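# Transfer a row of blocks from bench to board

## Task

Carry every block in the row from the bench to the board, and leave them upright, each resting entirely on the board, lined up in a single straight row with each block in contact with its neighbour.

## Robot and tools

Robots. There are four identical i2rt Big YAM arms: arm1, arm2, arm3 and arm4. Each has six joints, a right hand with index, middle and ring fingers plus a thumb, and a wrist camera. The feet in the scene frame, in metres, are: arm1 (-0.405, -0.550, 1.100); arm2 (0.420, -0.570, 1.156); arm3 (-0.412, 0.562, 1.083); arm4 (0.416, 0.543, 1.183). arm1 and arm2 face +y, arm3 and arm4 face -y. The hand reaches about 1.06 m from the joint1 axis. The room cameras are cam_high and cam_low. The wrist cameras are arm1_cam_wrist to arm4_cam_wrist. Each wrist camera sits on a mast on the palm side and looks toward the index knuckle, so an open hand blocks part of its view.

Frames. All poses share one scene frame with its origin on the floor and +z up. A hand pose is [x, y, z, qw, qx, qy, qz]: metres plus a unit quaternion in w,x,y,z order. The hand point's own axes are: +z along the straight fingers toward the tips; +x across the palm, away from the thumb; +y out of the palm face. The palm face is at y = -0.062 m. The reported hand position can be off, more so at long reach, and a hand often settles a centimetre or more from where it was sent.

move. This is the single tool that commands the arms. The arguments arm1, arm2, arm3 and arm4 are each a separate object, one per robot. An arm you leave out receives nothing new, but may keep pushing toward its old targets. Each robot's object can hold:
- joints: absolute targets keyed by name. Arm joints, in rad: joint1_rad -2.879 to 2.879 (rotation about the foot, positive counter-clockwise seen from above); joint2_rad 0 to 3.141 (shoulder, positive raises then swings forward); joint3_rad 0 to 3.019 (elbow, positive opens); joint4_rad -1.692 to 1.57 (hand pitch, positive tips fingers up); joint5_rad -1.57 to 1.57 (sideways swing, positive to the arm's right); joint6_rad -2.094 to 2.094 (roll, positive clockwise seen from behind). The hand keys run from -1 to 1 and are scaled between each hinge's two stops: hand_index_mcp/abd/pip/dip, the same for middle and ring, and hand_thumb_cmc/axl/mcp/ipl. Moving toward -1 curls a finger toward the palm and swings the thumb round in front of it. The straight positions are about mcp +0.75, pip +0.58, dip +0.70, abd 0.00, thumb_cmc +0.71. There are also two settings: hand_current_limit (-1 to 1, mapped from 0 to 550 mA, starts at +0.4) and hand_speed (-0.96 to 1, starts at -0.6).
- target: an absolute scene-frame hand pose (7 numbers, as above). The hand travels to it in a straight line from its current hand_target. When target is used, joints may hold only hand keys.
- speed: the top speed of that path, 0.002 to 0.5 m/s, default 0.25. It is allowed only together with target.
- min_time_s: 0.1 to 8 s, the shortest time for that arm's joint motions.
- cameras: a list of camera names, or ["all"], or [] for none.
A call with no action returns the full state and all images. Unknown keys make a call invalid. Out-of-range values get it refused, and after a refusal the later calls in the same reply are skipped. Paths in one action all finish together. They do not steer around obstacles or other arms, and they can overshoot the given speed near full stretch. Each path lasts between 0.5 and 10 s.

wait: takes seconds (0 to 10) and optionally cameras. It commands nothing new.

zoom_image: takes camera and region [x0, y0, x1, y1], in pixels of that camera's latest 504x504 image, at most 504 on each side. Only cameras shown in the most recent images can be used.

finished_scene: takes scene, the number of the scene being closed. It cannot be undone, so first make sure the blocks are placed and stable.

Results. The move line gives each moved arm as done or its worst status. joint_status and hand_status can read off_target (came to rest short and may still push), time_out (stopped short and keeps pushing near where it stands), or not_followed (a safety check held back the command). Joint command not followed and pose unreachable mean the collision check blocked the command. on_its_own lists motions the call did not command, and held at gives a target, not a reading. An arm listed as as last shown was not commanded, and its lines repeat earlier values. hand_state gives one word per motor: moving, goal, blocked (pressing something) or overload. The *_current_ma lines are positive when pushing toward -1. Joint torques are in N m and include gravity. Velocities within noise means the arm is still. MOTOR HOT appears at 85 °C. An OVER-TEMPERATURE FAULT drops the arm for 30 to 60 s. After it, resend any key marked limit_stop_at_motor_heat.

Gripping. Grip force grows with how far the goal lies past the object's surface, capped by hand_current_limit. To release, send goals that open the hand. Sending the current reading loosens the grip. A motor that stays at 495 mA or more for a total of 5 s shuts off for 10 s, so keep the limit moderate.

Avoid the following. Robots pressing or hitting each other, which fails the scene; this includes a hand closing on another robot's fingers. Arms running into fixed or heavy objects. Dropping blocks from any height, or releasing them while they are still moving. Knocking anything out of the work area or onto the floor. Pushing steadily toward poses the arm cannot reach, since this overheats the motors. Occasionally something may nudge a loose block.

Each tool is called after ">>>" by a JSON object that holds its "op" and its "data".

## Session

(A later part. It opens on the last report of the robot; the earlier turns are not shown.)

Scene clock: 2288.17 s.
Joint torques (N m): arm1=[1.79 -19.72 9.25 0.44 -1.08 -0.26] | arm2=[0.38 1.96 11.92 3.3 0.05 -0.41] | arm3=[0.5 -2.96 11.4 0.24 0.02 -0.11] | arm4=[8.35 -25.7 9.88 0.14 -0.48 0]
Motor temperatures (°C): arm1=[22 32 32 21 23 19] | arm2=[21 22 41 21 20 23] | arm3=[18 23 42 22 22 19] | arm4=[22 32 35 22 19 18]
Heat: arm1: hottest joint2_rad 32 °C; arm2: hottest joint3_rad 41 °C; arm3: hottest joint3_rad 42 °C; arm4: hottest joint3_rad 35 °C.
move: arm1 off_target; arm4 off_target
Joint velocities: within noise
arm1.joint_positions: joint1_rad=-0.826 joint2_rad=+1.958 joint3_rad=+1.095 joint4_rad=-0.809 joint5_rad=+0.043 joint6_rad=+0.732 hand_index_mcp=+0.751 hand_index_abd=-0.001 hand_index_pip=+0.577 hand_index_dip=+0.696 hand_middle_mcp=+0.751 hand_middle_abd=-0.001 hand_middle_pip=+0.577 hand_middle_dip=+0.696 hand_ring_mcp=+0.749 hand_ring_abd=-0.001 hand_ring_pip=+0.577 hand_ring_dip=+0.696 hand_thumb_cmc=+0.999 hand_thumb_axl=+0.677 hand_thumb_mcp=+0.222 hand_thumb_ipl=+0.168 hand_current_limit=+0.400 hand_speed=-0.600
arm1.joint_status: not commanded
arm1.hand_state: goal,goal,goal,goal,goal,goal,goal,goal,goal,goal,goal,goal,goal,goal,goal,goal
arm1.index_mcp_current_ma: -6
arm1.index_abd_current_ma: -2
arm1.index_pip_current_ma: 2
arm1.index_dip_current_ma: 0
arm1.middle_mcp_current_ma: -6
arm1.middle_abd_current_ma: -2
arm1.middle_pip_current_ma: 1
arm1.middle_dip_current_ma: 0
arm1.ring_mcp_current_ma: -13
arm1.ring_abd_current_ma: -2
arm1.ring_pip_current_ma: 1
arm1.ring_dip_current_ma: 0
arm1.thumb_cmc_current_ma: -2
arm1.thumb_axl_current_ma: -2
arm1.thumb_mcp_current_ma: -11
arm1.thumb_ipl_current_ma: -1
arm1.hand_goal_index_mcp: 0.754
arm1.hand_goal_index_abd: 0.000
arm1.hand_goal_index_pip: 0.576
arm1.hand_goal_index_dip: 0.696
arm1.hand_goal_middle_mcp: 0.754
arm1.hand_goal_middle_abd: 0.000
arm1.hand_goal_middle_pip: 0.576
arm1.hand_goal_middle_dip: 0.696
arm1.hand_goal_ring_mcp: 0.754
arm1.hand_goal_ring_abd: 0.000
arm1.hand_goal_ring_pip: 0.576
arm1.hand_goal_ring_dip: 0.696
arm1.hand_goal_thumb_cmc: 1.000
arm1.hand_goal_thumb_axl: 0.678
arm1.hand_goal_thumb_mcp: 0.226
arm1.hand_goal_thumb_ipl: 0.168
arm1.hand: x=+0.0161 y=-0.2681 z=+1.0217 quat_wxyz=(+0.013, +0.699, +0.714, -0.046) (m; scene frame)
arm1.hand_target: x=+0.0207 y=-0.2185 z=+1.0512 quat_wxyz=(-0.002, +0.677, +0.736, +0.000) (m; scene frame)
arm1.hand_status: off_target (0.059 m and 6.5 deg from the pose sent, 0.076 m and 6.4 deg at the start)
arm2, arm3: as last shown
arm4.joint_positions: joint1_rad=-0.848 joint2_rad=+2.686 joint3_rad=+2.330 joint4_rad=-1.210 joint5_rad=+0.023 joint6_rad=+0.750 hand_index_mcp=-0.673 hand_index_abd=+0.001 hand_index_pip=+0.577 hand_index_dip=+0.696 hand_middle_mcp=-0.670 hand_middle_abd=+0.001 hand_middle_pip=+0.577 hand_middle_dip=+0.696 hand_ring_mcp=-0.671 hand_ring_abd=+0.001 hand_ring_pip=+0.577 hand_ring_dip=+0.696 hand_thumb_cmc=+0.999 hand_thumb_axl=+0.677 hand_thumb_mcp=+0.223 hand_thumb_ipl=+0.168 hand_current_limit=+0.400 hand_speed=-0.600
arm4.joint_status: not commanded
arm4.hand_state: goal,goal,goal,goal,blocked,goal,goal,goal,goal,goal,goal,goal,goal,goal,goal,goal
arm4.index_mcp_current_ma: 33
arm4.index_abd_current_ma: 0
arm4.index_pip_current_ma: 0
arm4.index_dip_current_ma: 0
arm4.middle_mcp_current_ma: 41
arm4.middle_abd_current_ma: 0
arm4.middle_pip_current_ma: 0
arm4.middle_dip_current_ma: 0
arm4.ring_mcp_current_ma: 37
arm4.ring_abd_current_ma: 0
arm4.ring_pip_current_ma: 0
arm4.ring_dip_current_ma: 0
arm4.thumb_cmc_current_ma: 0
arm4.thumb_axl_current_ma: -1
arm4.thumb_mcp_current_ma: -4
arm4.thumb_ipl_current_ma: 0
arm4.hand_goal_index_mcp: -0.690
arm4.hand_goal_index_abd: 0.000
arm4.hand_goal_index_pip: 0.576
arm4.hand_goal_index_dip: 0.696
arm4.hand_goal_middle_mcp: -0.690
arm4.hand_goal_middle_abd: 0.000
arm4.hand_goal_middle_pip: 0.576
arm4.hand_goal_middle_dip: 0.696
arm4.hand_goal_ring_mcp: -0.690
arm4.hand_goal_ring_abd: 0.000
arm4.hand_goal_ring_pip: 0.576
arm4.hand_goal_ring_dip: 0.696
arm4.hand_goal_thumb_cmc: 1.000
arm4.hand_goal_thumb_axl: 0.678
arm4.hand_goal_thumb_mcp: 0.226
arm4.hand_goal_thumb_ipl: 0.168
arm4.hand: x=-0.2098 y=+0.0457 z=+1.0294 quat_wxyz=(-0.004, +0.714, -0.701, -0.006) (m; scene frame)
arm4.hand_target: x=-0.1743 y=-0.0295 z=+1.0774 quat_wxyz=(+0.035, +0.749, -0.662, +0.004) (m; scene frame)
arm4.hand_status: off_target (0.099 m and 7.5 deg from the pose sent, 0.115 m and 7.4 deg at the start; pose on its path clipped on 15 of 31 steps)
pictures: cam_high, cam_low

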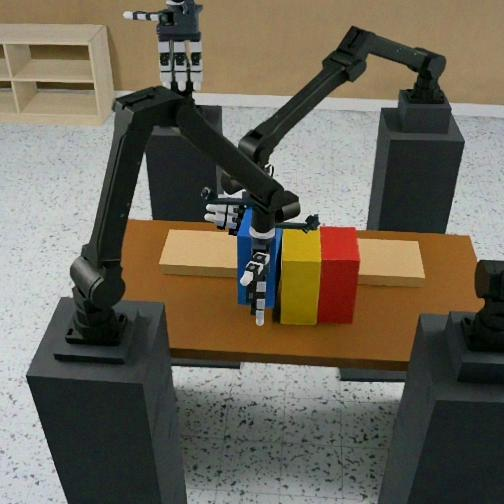

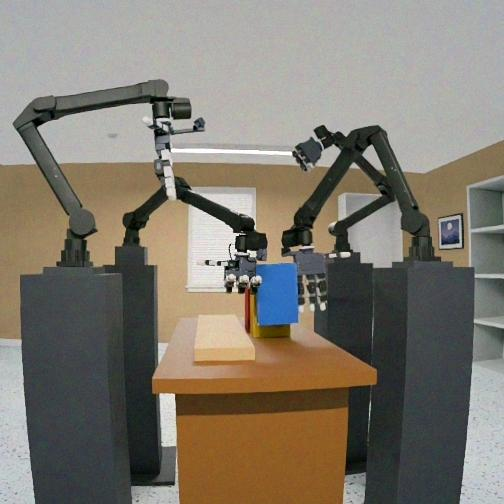

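>>> {"op": "move", "data": {"arm1": {"target": [0.0249, -0.1417, 1.055, -0.001, 0.678, 0.735, 0.0], "speed": 0.05}, "arm4": {"target": [-0.1776, 0.0413, 1.083, 0.035, 0.749, -0.662, 0.003], "speed": 0.05}, "cameras": ["cam_high", "cam_low"]}}

>>> {"op": "zoom_image", "data": {"camera": "cam_high", "region": [190, 180, 380, 370]}}

>>> {"op": "zoom_image", "data": {"camera": "cam_low", "region": [150, 240, 350, 400]}}

Scene clock: 2312.30 s.
Joint torques (N m): arm1=[2.2 -18.14 12.88 0.9 -0.96 -0.27] | arm2=[0.38 1.9 11.9 3.29 0.05 -0.41] | arm3=[0.26 -2.67 11.41 0.23 0.03 -0.1] | arm4=[5.83 -24.47 8.13 1.78 -0.63 -0.27]
Motor temperatures (°C): arm1=[22 31 33 21 23 19] | arm2=[21 22 41 21 20 23] | arm3=[18 23 42 22 22 19] | arm4=[22 36 35 22 19 18]
Heat: arm1: hottest joint3_rad 33 °C; arm2: hottest joint3_rad 41 °C; arm3: hottest joint3_rad 42 °C; arm4: hottest joint2_rad 36 °C.
move: arm1 off_target; arm4 off_target
Joint velocities: within noise
arm1.joint_positions: joint1_rad=-0.737 joint2_rad=+2.020 joint3_rad=+1.247 joint4_rad=-0.913 joint5_rad=+0.037 joint6_rad=+0.826 hand_index_mcp=+0.751 hand_index_abd=-0.001 hand_index_pip=+0.577 hand_index_dip=+0.696 hand_middle_mcp=+0.751 hand_middle_abd=-0.001 hand_middle_pip=+0.577 hand_middle_dip=+0.696 hand_ring_mcp=+0.750 hand_ring_abd=-0.001 hand_ring_pip=+0.577 hand_ring_dip=+0.696 hand_thumb_cmc=+0.999 hand_thumb_axl=+0.677 hand_thumb_mcp=+0.222 hand_thumb_ipl=+0.168 hand_current_limit=+0.400 hand_speed=-0.600
arm1.joint_status: not commanded
arm1.hand_state: goal,goal,goal,goal,goal,goal,goal,goal,goal,goal,goal,goal,goal,goal,goal,goal
arm1.index_mcp_current_ma: -6
arm1.index_abd_current_ma: -2
arm1.index_pip_current_ma: 2
arm1.index_dip_current_ma: 0
arm1.middle_mcp_current_ma: -6
arm1.middle_abd_current_ma: -2
arm1.middle_pip_current_ma: 1
arm1.middle_dip_current_ma: 0
arm1.ring_mcp_current_ma: -9
arm1.ring_abd_current_ma: -2
arm1.ring_pip_current_ma: 1
arm1.ring_dip_current_ma: 0
arm1.thumb_cmc_current_ma: -2
arm1.thumb_axl_current_ma: -2
arm1.thumb_mcp_current_ma: -11
arm1.thumb_ipl_current_ma: -1
arm1.hand_goal_index_mcp: 0.754
arm1.hand_goal_index_abd: 0.000
arm1.hand_goal_index_pip: 0.576
arm1.hand_goal_index_dip: 0.696
arm1.hand_goal_middle_mcp: 0.754
arm1.hand_goal_middle_abd: 0.000
arm1.hand_goal_middle_pip: 0.576
arm1.hand_goal_middle_dip: 0.696
arm1.hand_goal_ring_mcp: 0.754
arm1.hand_goal_ring_abd: 0.000
arm1.hand_goal_ring_pip: 0.576
arm1.hand_goal_ring_dip: 0.696
arm1.hand_goal_thumb_cmc: 1.000
arm1.hand_goal_thumb_axl: 0.678
arm1.hand_goal_thumb_mcp: 0.226
arm1.hand_goal_thumb_ipl: 0.168
arm1.hand: x=+0.0147 y=-0.2090 z=+1.0328 quat_wxyz=(+0.015, +0.701, +0.711, -0.052) (m; scene frame)
arm1.hand_target: x=+0.0205 y=-0.1450 z=+1.0585 quat_wxyz=(-0.002, +0.677, +0.736, +0.000) (m; scene frame)
arm1.hand_status: off_target (0.072 m and 7.3 deg from the pose sent, 0.131 m and 6.5 deg at the start)
arm2, arm3: as last shown
arm4.joint_positions: joint1_rad=-0.892 joint2_rad=+2.498 joint3_rad=+1.975 joint4_rad=-1.076 joint5_rad=+0.024 joint6_rad=+0.705 hand_index_mcp=-0.673 hand_index_abd=+0.001 hand_index_pip=+0.577 hand_index_dip=+0.696 hand_middle_mcp=-0.670 hand_middle_abd=+0.001 hand_middle_pip=+0.577 hand_middle_dip=+0.696 hand_ring_mcp=-0.671 hand_ring_abd=+0.001 hand_ring_pip=+0.577 hand_ring_dip=+0.696 hand_thumb_cmc=+0.999 hand_thumb_axl=+0.677 hand_thumb_mcp=+0.223 hand_thumb_ipl=+0.168 hand_current_limit=+0.400 hand_speed=-0.600
arm4.joint_status: not commanded
arm4.hand_state: goal,goal,goal,goal,blocked,goal,goal,goal,goal,goal,goal,goal,goal,goal,goal,goal
arm4.index_mcp_current_ma: 33
arm4.index_abd_current_ma: 0
arm4.index_pip_current_ma: 0
arm4.index_dip_current_ma: 0
arm4.middle_mcp_current_ma: 41
arm4.middle_abd_current_ma: 0
arm4.middle_pip_current_ma: 0
arm4.middle_dip_current_ma: 0
arm4.ring_mcp_current_ma: 37
arm4.ring_abd_current_ma: 0
arm4.ring_pip_current_ma: 0
arm4.ring_dip_current_ma: 0
arm4.thumb_cmc_current_ma: 0
arm4.thumb_axl_current_ma: -1
arm4.thumb_mcp_current_ma: -4
arm4.thumb_ipl_current_ma: 0
arm4.hand_goal_index_mcp: -0.690
arm4.hand_goal_index_abd: 0.000
arm4.hand_goal_index_pip: 0.576
arm4.hand_goal_index_dip: 0.696
arm4.hand_goal_middle_mcp: -0.690
arm4.hand_goal_middle_abd: 0.000
arm4.hand_goal_middle_pip: 0.576
arm4.hand_goal_middle_dip: 0.696
arm4.hand_goal_ring_mcp: -0.690
arm4.hand_goal_ring_abd: 0.000
arm4.hand_goal_ring_pip: 0.576
arm4.hand_goal_ring_dip: 0.696
arm4.hand_goal_thumb_cmc: 1.000
arm4.hand_goal_thumb_axl: 0.678
arm4.hand_goal_thumb_mcp: 0.226
arm4.hand_goal_thumb_ipl: 0.168
arm4.hand: x=-0.1857 y=+0.1106 z=+1.0381 quat_wxyz=(-0.021, +0.714, -0.699, -0.006) (m; scene frame)
arm4.hand_target: x=-0.1739 y=+0.0442 z=+1.0844 quat_wxyz=(+0.034, +0.749, -0.662, +0.004) (m; scene frame)
arm4.hand_status: off_target (0.083 m and 8.7 deg from the pose sent, 0.063 m and 7.5 deg at the start)
pictures: cam_high, cam_low

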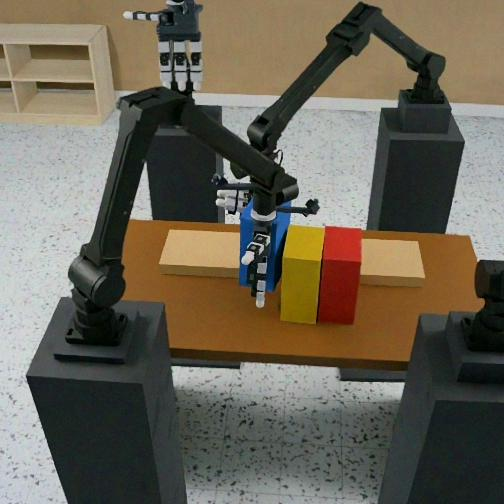

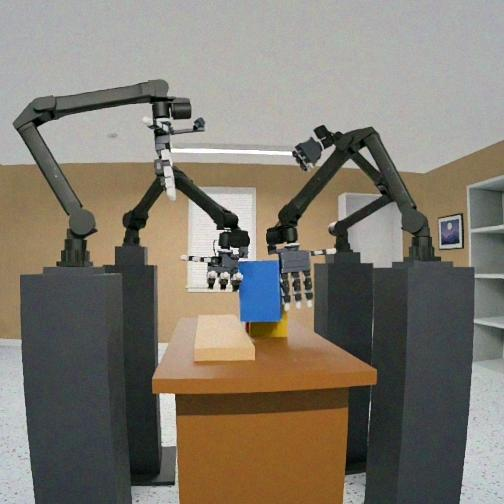

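Scaled by 2.653 from the camera's 504x504 image, which has a finer 720x720 frame.

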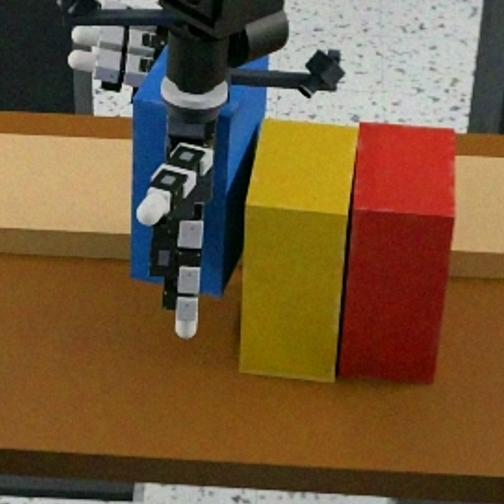

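Scaled by 2.520 from the camera's 504x504 image, which has a finer 720x720 frame.

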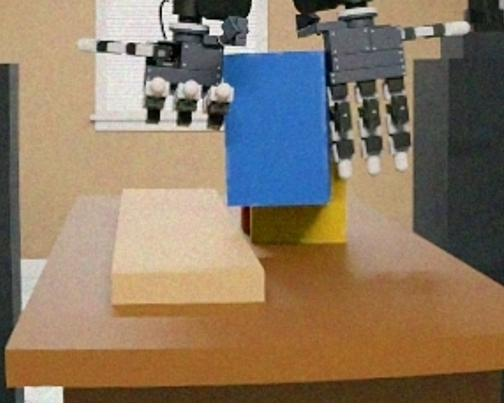

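>>> {"op": "move", "data": {"arm1": {"target": [0.0249, -0.1317, 1.058, -0.001, 0.678, 0.735, 0.0], "speed": 0.05}, "arm4": {"target": [-0.2150, 0.0453, 1.086, 0.035, 0.749, -0.662, 0.003], "speed": 0.05}, "cameras": ["cam_high", "cam_low"]}}

>>> {"op": "zoom_image", "data": {"camera": "cam_high", "region": [190, 180, 380, 370]}}

Scene clock: 2326.80 s.
Joint torques (N m): arm1=[2.2 -17.61 11.77 0.77 -0.94 -0.23] | arm2=[0.38 1.96 11.9 3.29 0.05 -0.41] | arm3=[0.09 -2.67 11.38 0.18 0.04 -0.1] | arm4=[6.77 -21.07 13.89 0.39 -0.76 -0.23]
Motor temperatures (°C): arm1=[22 30 35 21 23 19] | arm2=[21 22 42 21 20 23] | arm3=[18 23 42 22 22 19] | arm4=[22 34 34 22 19 18]
Heat: arm1: hottest joint3_rad 35 °C; arm2: hottest joint3_rad 42 °C; arm3: hottest joint3_rad 42 °C; arm4: hottest joint2_rad 34 °C.
move: arm1 off_target; arm4 off_target
Joint velocities: within noise
arm1.joint_positions: joint1_rad=-0.725 joint2_rad=+2.027 joint3_rad=+1.298 joint4_rad=-0.926 joint5_rad=+0.037 joint6_rad=+0.834 hand_index_mcp=+0.751 hand_index_abd=-0.001 hand_index_pip=+0.577 hand_index_dip=+0.696 hand_middle_mcp=+0.751 hand_middle_abd=-0.001 hand_middle_pip=+0.577 hand_middle_dip=+0.696 hand_ring_mcp=+0.750 hand_ring_abd=-0.001 hand_ring_pip=+0.577 hand_ring_dip=+0.696 hand_thumb_cmc=+0.999 hand_thumb_axl=+0.677 hand_thumb_mcp=+0.222 hand_thumb_ipl=+0.168 hand_current_limit=+0.400 hand_speed=-0.600
arm1.joint_status: not commanded
arm1.hand_state: goal,goal,goal,goal,goal,goal,goal,goal,goal,goal,goal,goal,goal,goal,goal,goal
arm1.index_mcp_current_ma: -6
arm1.index_abd_current_ma: -2
arm1.index_pip_current_ma: 2
arm1.index_dip_current_ma: 0
arm1.middle_mcp_current_ma: -6
arm1.middle_abd_current_ma: -2
arm1.middle_pip_current_ma: 1
arm1.middle_dip_current_ma: 0
arm1.ring_mcp_current_ma: -9
arm1.ring_abd_current_ma: -2
arm1.ring_pip_current_ma: 1
arm1.ring_dip_current_ma: 0
arm1.thumb_cmc_current_ma: -2
arm1.thumb_axl_current_ma: -2
arm1.thumb_mcp_current_ma: -11
arm1.thumb_ipl_current_ma: -1
arm1.hand_goal_index_mcp: 0.754
arm1.hand_goal_index_abd: 0.000
arm1.hand_goal_index_pip: 0.576
arm1.hand_goal_index_dip: 0.696
arm1.hand_goal_middle_mcp: 0.754
arm1.hand_goal_middle_abd: 0.000
arm1.hand_goal_middle_pip: 0.576
arm1.hand_goal_middle_dip: 0.696
arm1.hand_goal_ring_mcp: 0.754
arm1.hand_goal_ring_abd: 0.000
arm1.hand_goal_ring_pip: 0.576
arm1.hand_goal_ring_dip: 0.696
arm1.hand_goal_thumb_cmc: 1.000
arm1.hand_goal_thumb_axl: 0.678
arm1.hand_goal_thumb_mcp: 0.226
arm1.hand_goal_thumb_ipl: 0.168
arm1.hand: x=+0.0246 y=-0.1886 z=+1.0447 quat_wxyz=(+0.015, +0.700, +0.713, -0.036) (m; scene frame)
arm1.hand_target: x=+0.0218 y=-0.1341 z=+1.0601 quat_wxyz=(-0.002, +0.677, +0.736, +0.000) (m; scene frame)
arm1.hand_status: off_target (0.058 m and 5.7 deg from the pose sent, 0.082 m and 7.3 deg at the start)
arm2, arm3: as last shown
arm4.joint_positions: joint1_rad=-0.930 joint2_rad=+2.501 joint3_rad=+2.027 joint4_rad=-1.104 joint5_rad=+0.024 joint6_rad=+0.659 hand_index_mcp=-0.673 hand_index_abd=+0.001 hand_index_pip=+0.577 hand_index_dip=+0.696 hand_middle_mcp=-0.670 hand_middle_abd=+0.001 hand_middle_pip=+0.577 hand_middle_dip=+0.696 hand_ring_mcp=-0.671 hand_ring_abd=+0.001 hand_ring_pip=+0.577 hand_ring_dip=+0.696 hand_thumb_cmc=+0.999 hand_thumb_axl=+0.677 hand_thumb_mcp=+0.223 hand_thumb_ipl=+0.168 hand_current_limit=+0.400 hand_speed=-0.600
arm4.joint_status: not commanded
arm4.hand_state: goal,goal,goal,goal,blocked,goal,goal,goal,goal,goal,goal,goal,goal,goal,goal,goal
arm4.index_mcp_current_ma: 33
arm4.index_abd_current_ma: 0
arm4.index_pip_current_ma: 0
arm4.index_dip_current_ma: 0
arm4.middle_mcp_current_ma: 41
arm4.middle_abd_current_ma: 0
arm4.middle_pip_current_ma: 0
arm4.middle_dip_current_ma: 0
arm4.ring_mcp_current_ma: 37
arm4.ring_abd_current_ma: 0
arm4.ring_pip_current_ma: 0
arm4.ring_dip_current_ma: 0
arm4.thumb_cmc_current_ma: 0
arm4.thumb_axl_current_ma: -1
arm4.thumb_mcp_current_ma: -4
arm4.thumb_ipl_current_ma: 0
arm4.hand_goal_index_mcp: -0.690
arm4.hand_goal_index_abd: 0.000
arm4.hand_goal_index_pip: 0.576
arm4.hand_goal_index_dip: 0.696
arm4.hand_goal_middle_mcp: -0.690
arm4.hand_goal_middle_abd: 0.000
arm4.hand_goal_middle_pip: 0.576
arm4.hand_goal_middle_dip: 0.696
arm4.hand_goal_ring_mcp: -0.690
arm4.hand_goal_ring_abd: 0.000
arm4.hand_goal_ring_pip: 0.576
arm4.hand_goal_ring_dip: 0.696
arm4.hand_goal_thumb_cmc: 1.000
arm4.hand_goal_thumb_axl: 0.678
arm4.hand_goal_thumb_mcp: 0.226
arm4.hand_goal_thumb_ipl: 0.168
arm4.hand: x=-0.2144 y=+0.1210 z=+1.0536 quat_wxyz=(-0.011, +0.717, -0.697, -0.006) (m; scene frame)
arm4.hand_target: x=-0.2084 y=+0.0493 z=+1.0889 quat_wxyz=(+0.036, +0.749, -0.661, +0.004) (m; scene frame)
arm4.hand_status: off_target (0.082 m and 7.6 deg from the pose sent, 0.086 m and 8.8 deg at the start)
pictures: cam_high, cam_low

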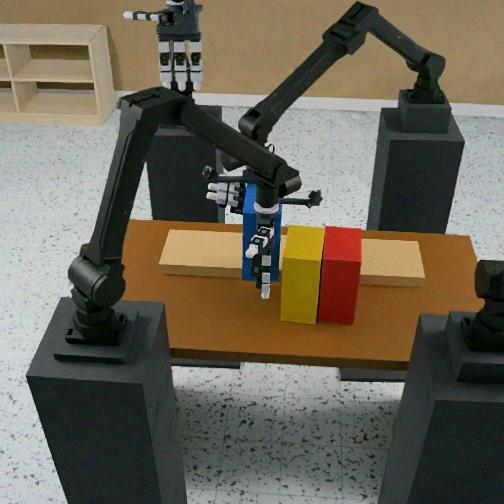

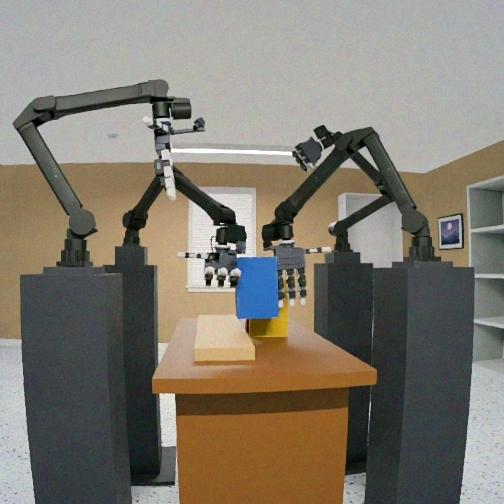

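Scaled by 2.653 from the camera's 504x504 image, which has a finer 720x720 frame.

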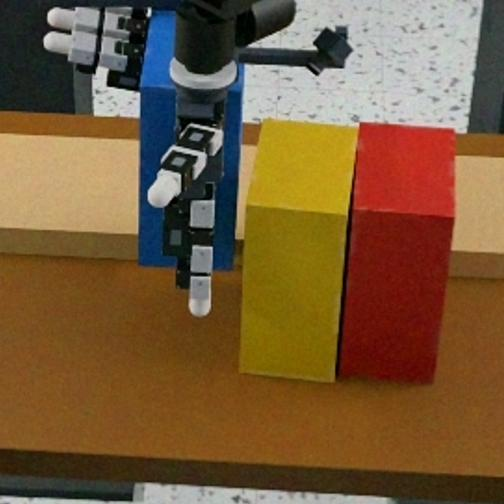

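>>> {"op": "move", "data": {"arm1": {"target": [0.0230, -0.0600, 1.060, -0.001, 0.678, 0.735, 0.0], "speed": 0.05}, "arm4": {"target": [-0.2180, 0.1220, 1.086, 0.035, 0.749, -0.662, 0.003], "speed": 0.05}, "cameras": ["cam_high", "cam_low"]}}

>>> {"op": "zoom_image", "data": {"camera": "cam_high", "region": [190, 180, 380, 370]}}

>>> {"op": "zoom_image", "data": {"camera": "cam_low", "region": [150, 240, 350, 400]}}

Scene clock: 2342.47 s.
Joint torques (N m): arm1=[2.26 -20.31 13.12 0.77 -1.01 -0.15] | arm2=[0.38 1.9 11.92 3.28 0.05 -0.41] | arm3=[0.21 -2.67 11.38 0.18 0.05 -0.1] | arm4=[5.95 -23.65 7.73 1.39 -0.82 -0.15]
Motor temperatures (°C): arm1=[22 31 35 21 23 19] | arm2=[21 22 42 21 20 23] | arm3=[18 23 42 22 22 19] | arm4=[22 33 36 22 20 18]
Heat: arm1: hottest joint3_rad 35 °C; arm2: hottest joint3_rad 42 °C; arm3: hottest joint3_rad 42 °C; arm4: hottest joint3_rad 36 °C.
move: arm1 off_target; arm4 off_target
Joint velocities: within noise
arm1.joint_positions: joint1_rad=-0.650 joint2_rad=+2.147 joint3_rad=+1.501 joint4_rad=-1.026 joint5_rad=+0.037 joint6_rad=+0.900 hand_index_mcp=+0.751 hand_index_abd=-0.001 hand_index_pip=+0.577 hand_index_dip=+0.696 hand_middle_mcp=+0.751 hand_middle_abd=-0.001 hand_middle_pip=+0.577 hand_middle_dip=+0.696 hand_ring_mcp=+0.750 hand_ring_abd=-0.001 hand_ring_pip=+0.577 hand_ring_dip=+0.696 hand_thumb_cmc=+0.999 hand_thumb_axl=+0.677 hand_thumb_mcp=+0.222 hand_thumb_ipl=+0.168 hand_current_limit=+0.400 hand_speed=-0.600
arm1.joint_status: not commanded
arm1.hand_state: goal,goal,goal,goal,goal,goal,goal,goal,goal,goal,goal,goal,goal,goal,goal,goal
arm1.index_mcp_current_ma: -6
arm1.index_abd_current_ma: -2
arm1.index_pip_current_ma: 2
arm1.index_dip_current_ma: 0
arm1.middle_mcp_current_ma: -6
arm1.middle_abd_current_ma: -2
arm1.middle_pip_current_ma: 1
arm1.middle_dip_current_ma: 0
arm1.ring_mcp_current_ma: -9
arm1.ring_abd_current_ma: -2
arm1.ring_pip_current_ma: 1
arm1.ring_dip_current_ma: 0
arm1.thumb_cmc_current_ma: -2
arm1.thumb_axl_current_ma: -2
arm1.thumb_mcp_current_ma: -11
arm1.thumb_ipl_current_ma: -1
arm1.hand_goal_index_mcp: 0.754
arm1.hand_goal_index_abd: 0.000
arm1.hand_goal_index_pip: 0.576
arm1.hand_goal_index_dip: 0.696
arm1.hand_goal_middle_mcp: 0.754
arm1.hand_goal_middle_abd: 0.000
arm1.hand_goal_middle_pip: 0.576
arm1.hand_goal_middle_dip: 0.696
arm1.hand_goal_ring_mcp: 0.754
arm1.hand_goal_ring_abd: 0.000
arm1.hand_goal_ring_pip: 0.576
arm1.hand_goal_ring_dip: 0.696
arm1.hand_goal_thumb_cmc: 1.000
arm1.hand_goal_thumb_axl: 0.678
arm1.hand_goal_thumb_mcp: 0.226
arm1.hand_goal_thumb_ipl: 0.168
arm1.hand: x=+0.0262 y=-0.1224 z=+1.0409 quat_wxyz=(+0.019, +0.697, +0.716, -0.043) (m; scene frame)
arm1.hand_target: x=+0.0192 y=-0.0634 z=+1.0624 quat_wxyz=(-0.002, +0.677, +0.736, +0.000) (m; scene frame)
arm1.hand_status: off_target (0.065 m and 6.2 deg from the pose sent, 0.130 m and 5.7 deg at the start)
arm2, arm3: as last shown
arm4.joint_positions: joint1_rad=-1.012 joint2_rad=+2.435 joint3_rad=+1.862 joint4_rad=-1.013 joint5_rad=+0.018 joint6_rad=+0.567 hand_index_mcp=-0.673 hand_index_abd=+0.001 hand_index_pip=+0.577 hand_index_dip=+0.696 hand_middle_mcp=-0.670 hand_middle_abd=+0.001 hand_middle_pip=+0.577 hand_middle_dip=+0.696 hand_ring_mcp=-0.671 hand_ring_abd=+0.001 hand_ring_pip=+0.577 hand_ring_dip=+0.696 hand_thumb_cmc=+0.999 hand_thumb_axl=+0.677 hand_thumb_mcp=+0.223 hand_thumb_ipl=+0.168 hand_current_limit=+0.400 hand_speed=-0.600
arm4.joint_status: not commanded
arm4.hand_state: goal,goal,goal,goal,blocked,goal,goal,goal,goal,goal,goal,goal,goal,goal,goal,goal
arm4.index_mcp_current_ma: 33
arm4.index_abd_current_ma: 0
arm4.index_pip_current_ma: 0
arm4.index_dip_current_ma: 0
arm4.middle_mcp_current_ma: 41
arm4.middle_abd_current_ma: 0
arm4.middle_pip_current_ma: 0
arm4.middle_dip_current_ma: 0
arm4.ring_mcp_current_ma: 37
arm4.ring_abd_current_ma: 0
arm4.ring_pip_current_ma: 0
arm4.ring_dip_current_ma: 0
arm4.thumb_cmc_current_ma: 0
arm4.thumb_axl_current_ma: -1
arm4.thumb_mcp_current_ma: -4
arm4.thumb_ipl_current_ma: 0
arm4.hand_goal_index_mcp: -0.690
arm4.hand_goal_index_abd: 0.000
arm4.hand_goal_index_pip: 0.576
arm4.hand_goal_index_dip: 0.696
arm4.hand_goal_middle_mcp: -0.690
arm4.hand_goal_middle_abd: 0.000
arm4.hand_goal_middle_pip: 0.576
arm4.hand_goal_middle_dip: 0.696
arm4.hand_goal_ring_mcp: -0.690
arm4.hand_goal_ring_abd: 0.000
arm4.hand_goal_ring_pip: 0.576
arm4.hand_goal_ring_dip: 0.696
arm4.hand_goal_thumb_cmc: 1.000
arm4.hand_goal_thumb_axl: 0.678
arm4.hand_goal_thumb_mcp: 0.226
arm4.hand_goal_thumb_ipl: 0.168
arm4.hand: x=-0.2213 y=+0.1843 z=+1.0422 quat_wxyz=(-0.015, +0.721, -0.693, -0.002) (m; scene frame)
arm4.hand_target: x=-0.2153 y=+0.1242 z=+1.0864 quat_wxyz=(+0.034, +0.749, -0.662, +0.004) (m; scene frame)
arm4.hand_status: off_target (0.076 m and 7.6 deg from the pose sent, 0.033 m and 7.6 deg at the start)
pictures: cam_high, cam_low

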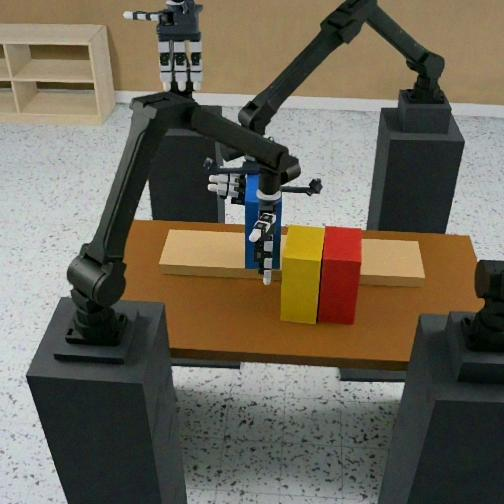

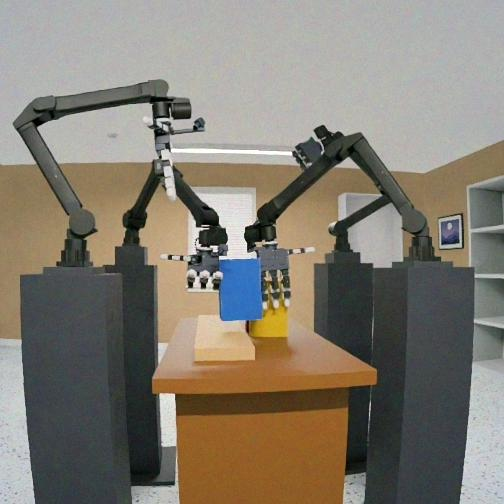

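Scaled by 2.653 from the camera's 504x504 image, which has a finer 720x720 frame.

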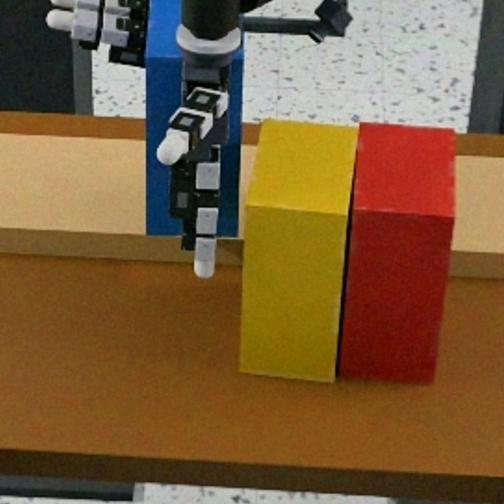

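Scaled by 2.520 from the camera's 504x504 image, which has a finer 720x720 frame.

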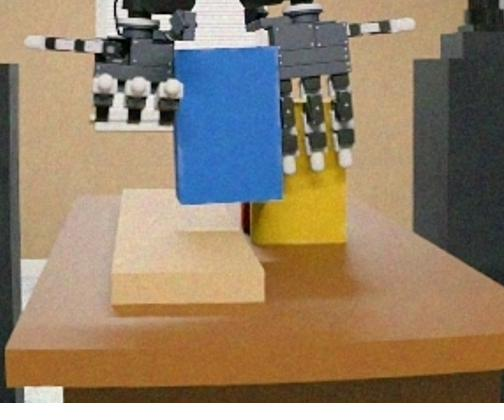

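>>> {"op": "move", "data": {"arm1": {"target": [0.0180, 0.0180, 1.060, -0.001, 0.678, 0.735, 0.0], "speed": 0.05}, "arm4": {"target": [-0.2200, 0.2050, 1.086, 0.035, 0.749, -0.662, 0.003], "speed": 0.05}, "cameras": ["cam_high", "cam_low"]}}

>>> {"op": "zoom_image", "data": {"camera": "cam_high", "region": [190, 180, 380, 370]}}

>>> {"op": "zoom_image", "data": {"camera": "cam_low", "region": [150, 240, 350, 400]}}

Scene clock: 2350.63 s.
Joint torques (N m): arm1=[2.49 -22.3 13.64 0.9 -0.91 -0.15] | arm2=[0.32 1.96 11.92 3.29 0.05 -0.41] | arm3=[0.44 -2.55 11.44 0.25 0.04 -0.1] | arm4=[4.95 -22.65 6.98 1.14 -1.03 -0.13]
Motor temperatures (°C): arm1=[22 31 35 21 23 19] | arm2=[21 22 42 21 20 23] | arm3=[18 23 42 22 22 19] | arm4=[22 33 35 22 20 18]
Heat: arm1: hottest joint3_rad 35 °C; arm2: hottest joint3_rad 42 °C; arm3: hottest joint3_rad 42 °C; arm4: hottest joint3_rad 35 °C.
move: arm1 off_target; arm4 off_target
Joint velocities: within noise
arm1.joint_positions: joint1_rad=-0.583 joint2_rad=+2.294 joint3_rad=+1.783 joint4_rad=-1.155 joint5_rad=+0.034 joint6_rad=+0.971 hand_index_mcp=+0.751 hand_index_abd=-0.001 hand_index_pip=+0.577 hand_index_dip=+0.696 hand_middle_mcp=+0.751 hand_middle_abd=-0.001 hand_middle_pip=+0.577 hand_middle_dip=+0.696 hand_ring_mcp=+0.750 hand_ring_abd=-0.001 hand_ring_pip=+0.577 hand_ring_dip=+0.696 hand_thumb_cmc=+0.999 hand_thumb_axl=+0.677 hand_thumb_mcp=+0.222 hand_thumb_ipl=+0.168 hand_current_limit=+0.400 hand_speed=-0.600
arm1.joint_status: not commanded
arm1.hand_state: goal,goal,goal,goal,goal,goal,goal,goal,goal,goal,goal,goal,goal,goal,goal,goal
arm1.index_mcp_current_ma: -6
arm1.index_abd_current_ma: -2
arm1.index_pip_current_ma: 2
arm1.index_dip_current_ma: 0
arm1.middle_mcp_current_ma: -6
arm1.middle_abd_current_ma: -2
arm1.middle_pip_current_ma: 1
arm1.middle_dip_current_ma: 0
arm1.ring_mcp_current_ma: -9
arm1.ring_abd_current_ma: -2
arm1.ring_pip_current_ma: 1
arm1.ring_dip_current_ma: 0
arm1.thumb_cmc_current_ma: -2
arm1.thumb_axl_current_ma: -2
arm1.thumb_mcp_current_ma: -11
arm1.thumb_ipl_current_ma: -1
arm1.hand_goal_index_mcp: 0.754
arm1.hand_goal_index_abd: 0.000
arm1.hand_goal_index_pip: 0.576
arm1.hand_goal_index_dip: 0.696
arm1.hand_goal_middle_mcp: 0.754
arm1.hand_goal_middle_abd: 0.000
arm1.hand_goal_middle_pip: 0.576
arm1.hand_goal_middle_dip: 0.696
arm1.hand_goal_ring_mcp: 0.754
arm1.hand_goal_ring_abd: 0.000
arm1.hand_goal_ring_pip: 0.576
arm1.hand_goal_ring_dip: 0.696
arm1.hand_goal_thumb_cmc: 1.000
arm1.hand_goal_thumb_axl: 0.678
arm1.hand_goal_thumb_mcp: 0.226
arm1.hand_goal_thumb_ipl: 0.168
arm1.hand: x=+0.0322 y=-0.0435 z=+1.0441 quat_wxyz=(+0.020, +0.698, +0.715, -0.038) (m; scene frame)
arm1.hand_target: x=+0.0144 y=+0.0140 z=+1.0622 quat_wxyz=(-0.002, +0.677, +0.736, +0.000) (m; scene frame)
arm1.hand_status: off_target (0.065 m and 6.0 deg from the pose sent, 0.142 m and 6.2 deg at the start)
arm2, arm3: as last shown
arm4.joint_positions: joint1_rad=-1.114 joint2_rad=+2.331 joint3_rad=+1.651 joint4_rad=-0.907 joint5_rad=+0.014 joint6_rad=+0.465 hand_index_mcp=-0.673 hand_index_abd=+0.001 hand_index_pip=+0.577 hand_index_dip=+0.696 hand_middle_mcp=-0.670 hand_middle_abd=+0.001 hand_middle_pip=+0.577 hand_middle_dip=+0.696 hand_ring_mcp=-0.671 hand_ring_abd=+0.001 hand_ring_pip=+0.577 hand_ring_dip=+0.696 hand_thumb_cmc=+0.999 hand_thumb_axl=+0.677 hand_thumb_mcp=+0.223 hand_thumb_ipl=+0.168 hand_current_limit=+0.400 hand_speed=-0.600
arm4.joint_status: not commanded
arm4.hand_state: goal,goal,goal,goal,blocked,goal,goal,goal,goal,goal,goal,goal,goal,goal,goal,goal
arm4.index_mcp_current_ma: 33
arm4.index_abd_current_ma: 0
arm4.index_pip_current_ma: 0
arm4.index_dip_current_ma: 0
arm4.middle_mcp_current_ma: 41
arm4.middle_abd_current_ma: 0
arm4.middle_pip_current_ma: 0
arm4.middle_dip_current_ma: 0
arm4.ring_mcp_current_ma: 37
arm4.ring_abd_current_ma: 0
arm4.ring_pip_current_ma: 0
arm4.ring_dip_current_ma: 0
arm4.thumb_cmc_current_ma: 0
arm4.thumb_axl_current_ma: -1
arm4.thumb_mcp_current_ma: -4
arm4.thumb_ipl_current_ma: 0
arm4.hand_goal_index_mcp: -0.690
arm4.hand_goal_index_abd: 0.000
arm4.hand_goal_index_pip: 0.576
arm4.hand_goal_index_dip: 0.696
arm4.hand_goal_middle_mcp: -0.690
arm4.hand_goal_middle_abd: 0.000
arm4.hand_goal_middle_pip: 0.576
arm4.hand_goal_middle_dip: 0.696
arm4.hand_goal_ring_mcp: -0.690
arm4.hand_goal_ring_abd: 0.000
arm4.hand_goal_ring_pip: 0.576
arm4.hand_goal_ring_dip: 0.696
arm4.hand_goal_thumb_cmc: 1.000
arm4.hand_goal_thumb_axl: 0.678
arm4.hand_goal_thumb_mcp: 0.226
arm4.hand_goal_thumb_ipl: 0.168
arm4.hand: x=-0.2163 y=+0.2645 z=+1.0424 quat_wxyz=(-0.016, +0.720, -0.693, +0.001) (m; scene frame)
arm4.hand_target: x=-0.2174 y=+0.2067 z=+1.0860 quat_wxyz=(+0.034, +0.749, -0.661, +0.004) (m; scene frame)
arm4.hand_status: off_target (0.074 m and 7.6 deg from the pose sent, 0.049 m and 7.6 deg at the start)
pictures: cam_high, cam_low

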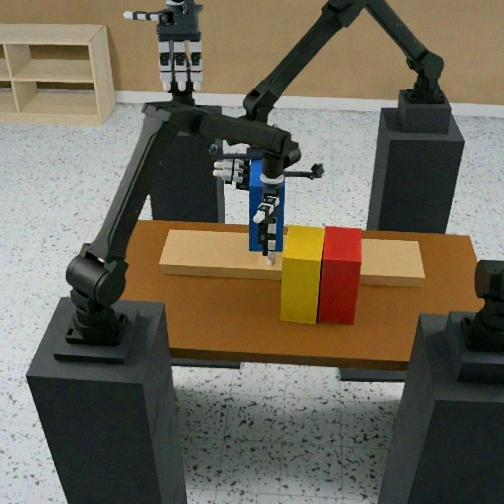

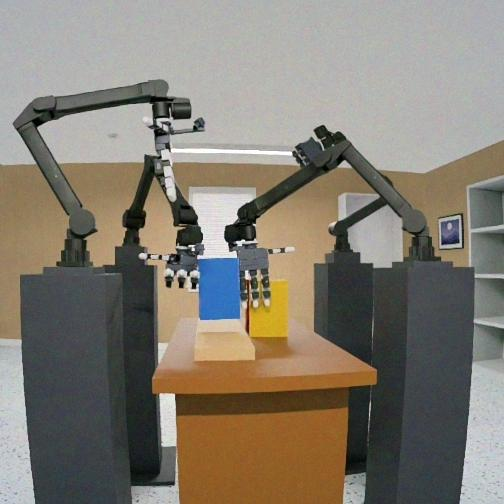

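Scaled by 2.653 from the camera's 504x504 image, which has a finer 720x720 frame.

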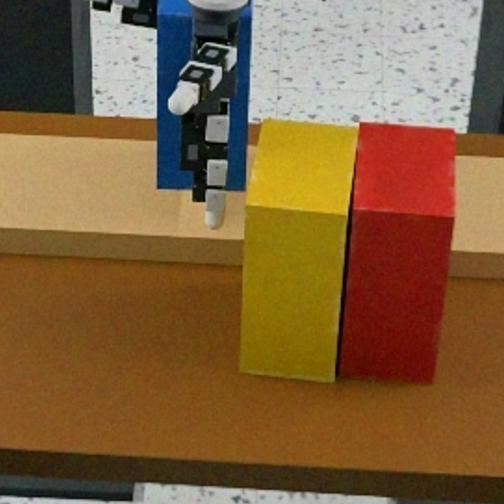

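Scaled by 2.520 from the camera's 504x504 image, which has a finer 720x720 frame.

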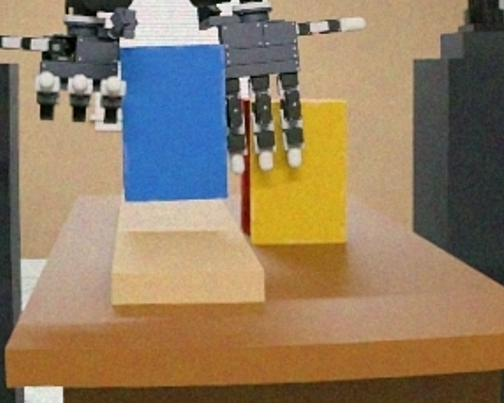

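>>> {"op": "move", "data": {"arm1": {"target": [0.0150, 0.0150, 1.030, -0.001, 0.678, 0.735, 0.0], "speed": 0.05}, "arm4": {"target": [-0.2200, 0.2050, 1.053, 0.035, 0.749, -0.662, 0.003], "speed": 0.05}, "cameras": ["cam_high", "cam_low"]}}

>>> {"op": "zoom_image", "data": {"camera": "cam_high", "region": [190, 150, 350, 310]}}

>>> {"op": "zoom_image", "data": {"camera": "cam_low", "region": [170, 240, 290, 360]}}

Scene clock: 2367.03 s.
Joint torques (N m): arm1=[2.55 -22.18 11.17 1.96 -0.82 -0.14] | arm2=[0.38 1.96 11.9 3.29 0.05 -0.41] | arm3=[0.62 -2.61 11.45 0.2 0.03 -0.11] | arm4=[5.83 -19.96 7.46 1.44 -1.14 -0.1]
Motor temperatures (°C): arm1=[22 32 36 21 23 19] | arm2=[21 22 42 21 20 23] | arm3=[18 23 43 22 22 19] | arm4=[22 34 35 22 20 18]
Heat: arm1: hottest joint3_rad 36 °C; arm2: hottest joint3_rad 42 °C; arm3: hottest joint3_rad 43 °C; arm4: hottest joint3_rad 35 °C.
move: arm1 off_target; arm4 off_target
Joint velocities: within noise
arm1.joint_positions: joint1_rad=-0.583 joint2_rad=+2.322 joint3_rad=+1.783 joint4_rad=-1.120 joint5_rad=+0.032 joint6_rad=+0.972 hand_index_mcp=+0.751 hand_index_abd=-0.001 hand_index_pip=+0.577 hand_index_dip=+0.696 hand_middle_mcp=+0.751 hand_middle_abd=-0.001 hand_middle_pip=+0.577 hand_middle_dip=+0.696 hand_ring_mcp=+0.750 hand_ring_abd=-0.001 hand_ring_pip=+0.577 hand_ring_dip=+0.696 hand_thumb_cmc=+0.999 hand_thumb_axl=+0.677 hand_thumb_mcp=+0.222 hand_thumb_ipl=+0.168 hand_current_limit=+0.400 hand_speed=-0.600
arm1.joint_status: not commanded
arm1.hand_state: goal,goal,goal,goal,goal,goal,goal,goal,goal,goal,goal,goal,goal,goal,goal,goal
arm1.index_mcp_current_ma: -6
arm1.index_abd_current_ma: -2
arm1.index_pip_current_ma: 2
arm1.index_dip_current_ma: 0
arm1.middle_mcp_current_ma: -6
arm1.middle_abd_current_ma: -2
arm1.middle_pip_current_ma: 1
arm1.middle_dip_current_ma: 0
arm1.ring_mcp_current_ma: -9
arm1.ring_abd_current_ma: -2
arm1.ring_pip_current_ma: 1
arm1.ring_dip_current_ma: 0
arm1.thumb_cmc_current_ma: -2
arm1.thumb_axl_current_ma: -2
arm1.thumb_mcp_current_ma: -11
arm1.thumb_ipl_current_ma: -1
arm1.hand_goal_index_mcp: 0.754
arm1.hand_goal_index_abd: 0.000
arm1.hand_goal_index_pip: 0.576
arm1.hand_goal_index_dip: 0.696
arm1.hand_goal_middle_mcp: 0.754
arm1.hand_goal_middle_abd: 0.000
arm1.hand_goal_middle_pip: 0.576
arm1.hand_goal_middle_dip: 0.696
arm1.hand_goal_ring_mcp: 0.754
arm1.hand_goal_ring_abd: 0.000
arm1.hand_goal_ring_pip: 0.576
arm1.hand_goal_ring_dip: 0.696
arm1.hand_goal_thumb_cmc: 1.000
arm1.hand_goal_thumb_axl: 0.678
arm1.hand_goal_thumb_mcp: 0.226
arm1.hand_goal_thumb_ipl: 0.168
arm1.hand: x=+0.0334 y=-0.0408 z=+1.0260 quat_wxyz=(+0.018, +0.699, +0.714, -0.035) (m; scene frame)
arm1.hand_target: x=+0.0121 y=+0.0117 z=+1.0321 quat_wxyz=(-0.002, +0.678, +0.735, -0.001) (m; scene frame)
arm1.hand_status: off_target (0.059 m and 5.7 deg from the pose sent, 0.062 m and 6.0 deg at the start)
arm2, arm3: as last shown
arm4.joint_positions: joint1_rad=-1.121 joint2_rad=+2.335 joint3_rad=+1.641 joint4_rad=-0.858 joint5_rad=+0.018 joint6_rad=+0.462 hand_index_mcp=-0.673 hand_index_abd=+0.001 hand_index_pip=+0.577 hand_index_dip=+0.696 hand_middle_mcp=-0.670 hand_middle_abd=+0.001 hand_middle_pip=+0.577 hand_middle_dip=+0.696 hand_ring_mcp=-0.671 hand_ring_abd=+0.001 hand_ring_pip=+0.577 hand_ring_dip=+0.696 hand_thumb_cmc=+0.999 hand_thumb_axl=+0.677 hand_thumb_mcp=+0.223 hand_thumb_ipl=+0.168 hand_current_limit=+0.400 hand_speed=-0.600
arm4.joint_status: not commanded
arm4.hand_state: goal,goal,goal,goal,blocked,goal,goal,goal,goal,goal,goal,goal,goal,goal,goal,goal
arm4.index_mcp_current_ma: 33
arm4.index_abd_current_ma: 0
arm4.index_pip_current_ma: 0
arm4.index_dip_current_ma: 0
arm4.middle_mcp_current_ma: 41
arm4.middle_abd_current_ma: 0
arm4.middle_pip_current_ma: 0
arm4.middle_dip_current_ma: 0
arm4.ring_mcp_current_ma: 37
arm4.ring_abd_current_ma: 0
arm4.ring_pip_current_ma: 0
arm4.ring_dip_current_ma: 0
arm4.thumb_cmc_current_ma: 0
arm4.thumb_axl_current_ma: -1
arm4.thumb_mcp_current_ma: -4
arm4.thumb_ipl_current_ma: 0
arm4.hand_goal_index_mcp: -0.690
arm4.hand_goal_index_abd: 0.000
arm4.hand_goal_index_pip: 0.576
arm4.hand_goal_index_dip: 0.696
arm4.hand_goal_middle_mcp: -0.690
arm4.hand_goal_middle_abd: 0.000
arm4.hand_goal_middle_pip: 0.576
arm4.hand_goal_middle_dip: 0.696
arm4.hand_goal_ring_mcp: -0.690
arm4.hand_goal_ring_abd: 0.000
arm4.hand_goal_ring_pip: 0.576
arm4.hand_goal_ring_dip: 0.696
arm4.hand_goal_thumb_cmc: 1.000
arm4.hand_goal_thumb_axl: 0.678
arm4.hand_goal_thumb_mcp: 0.226
arm4.hand_goal_thumb_ipl: 0.168
arm4.hand: x=-0.2241 y=+0.2659 z=+1.0394 quat_wxyz=(+0.001, +0.719, -0.695, -0.006) (m; scene frame)
arm4.hand_target: x=-0.2170 y=+0.2068 z=+1.0540 quat_wxyz=(+0.034, +0.749, -0.661, +0.004) (m; scene frame)
arm4.hand_status: off_target (0.063 m and 6.5 deg from the pose sent, 0.060 m and 7.6 deg at the start)
pictures: cam_high, cam_low

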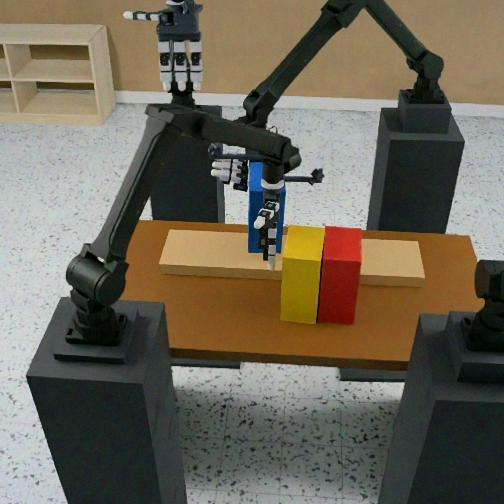

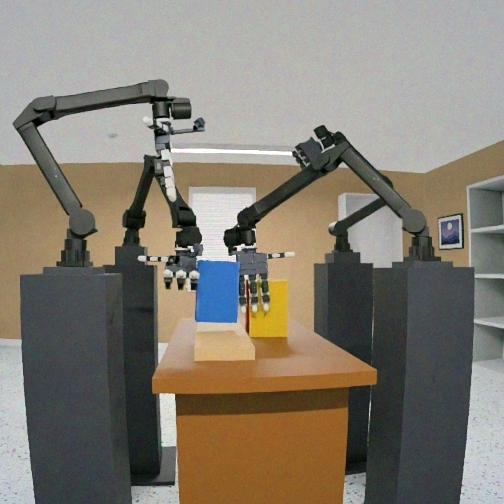

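Scaled by 3.150 from the camera's 504x504 image, which has a finer 720x720 frame.

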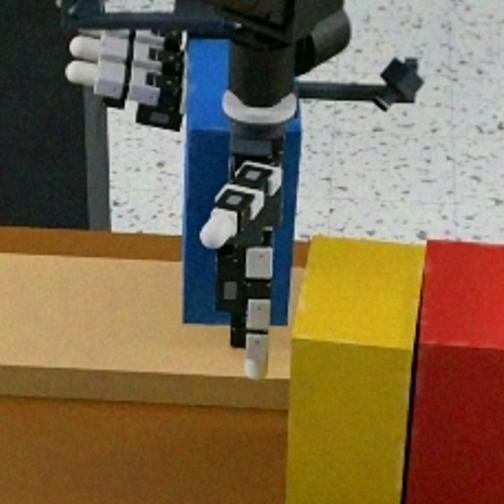

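Scaled by 4.200 from the camera's 504x504 image, which has a finer 720x720 frame.

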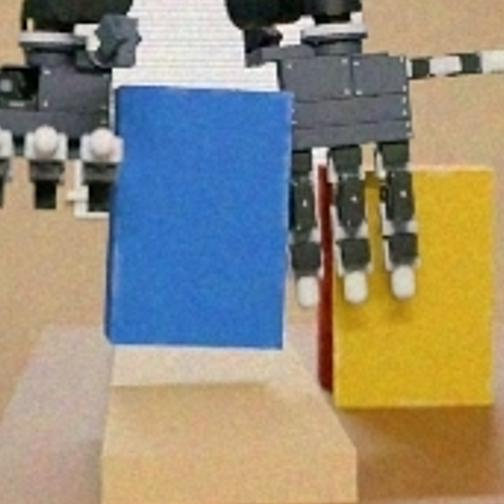

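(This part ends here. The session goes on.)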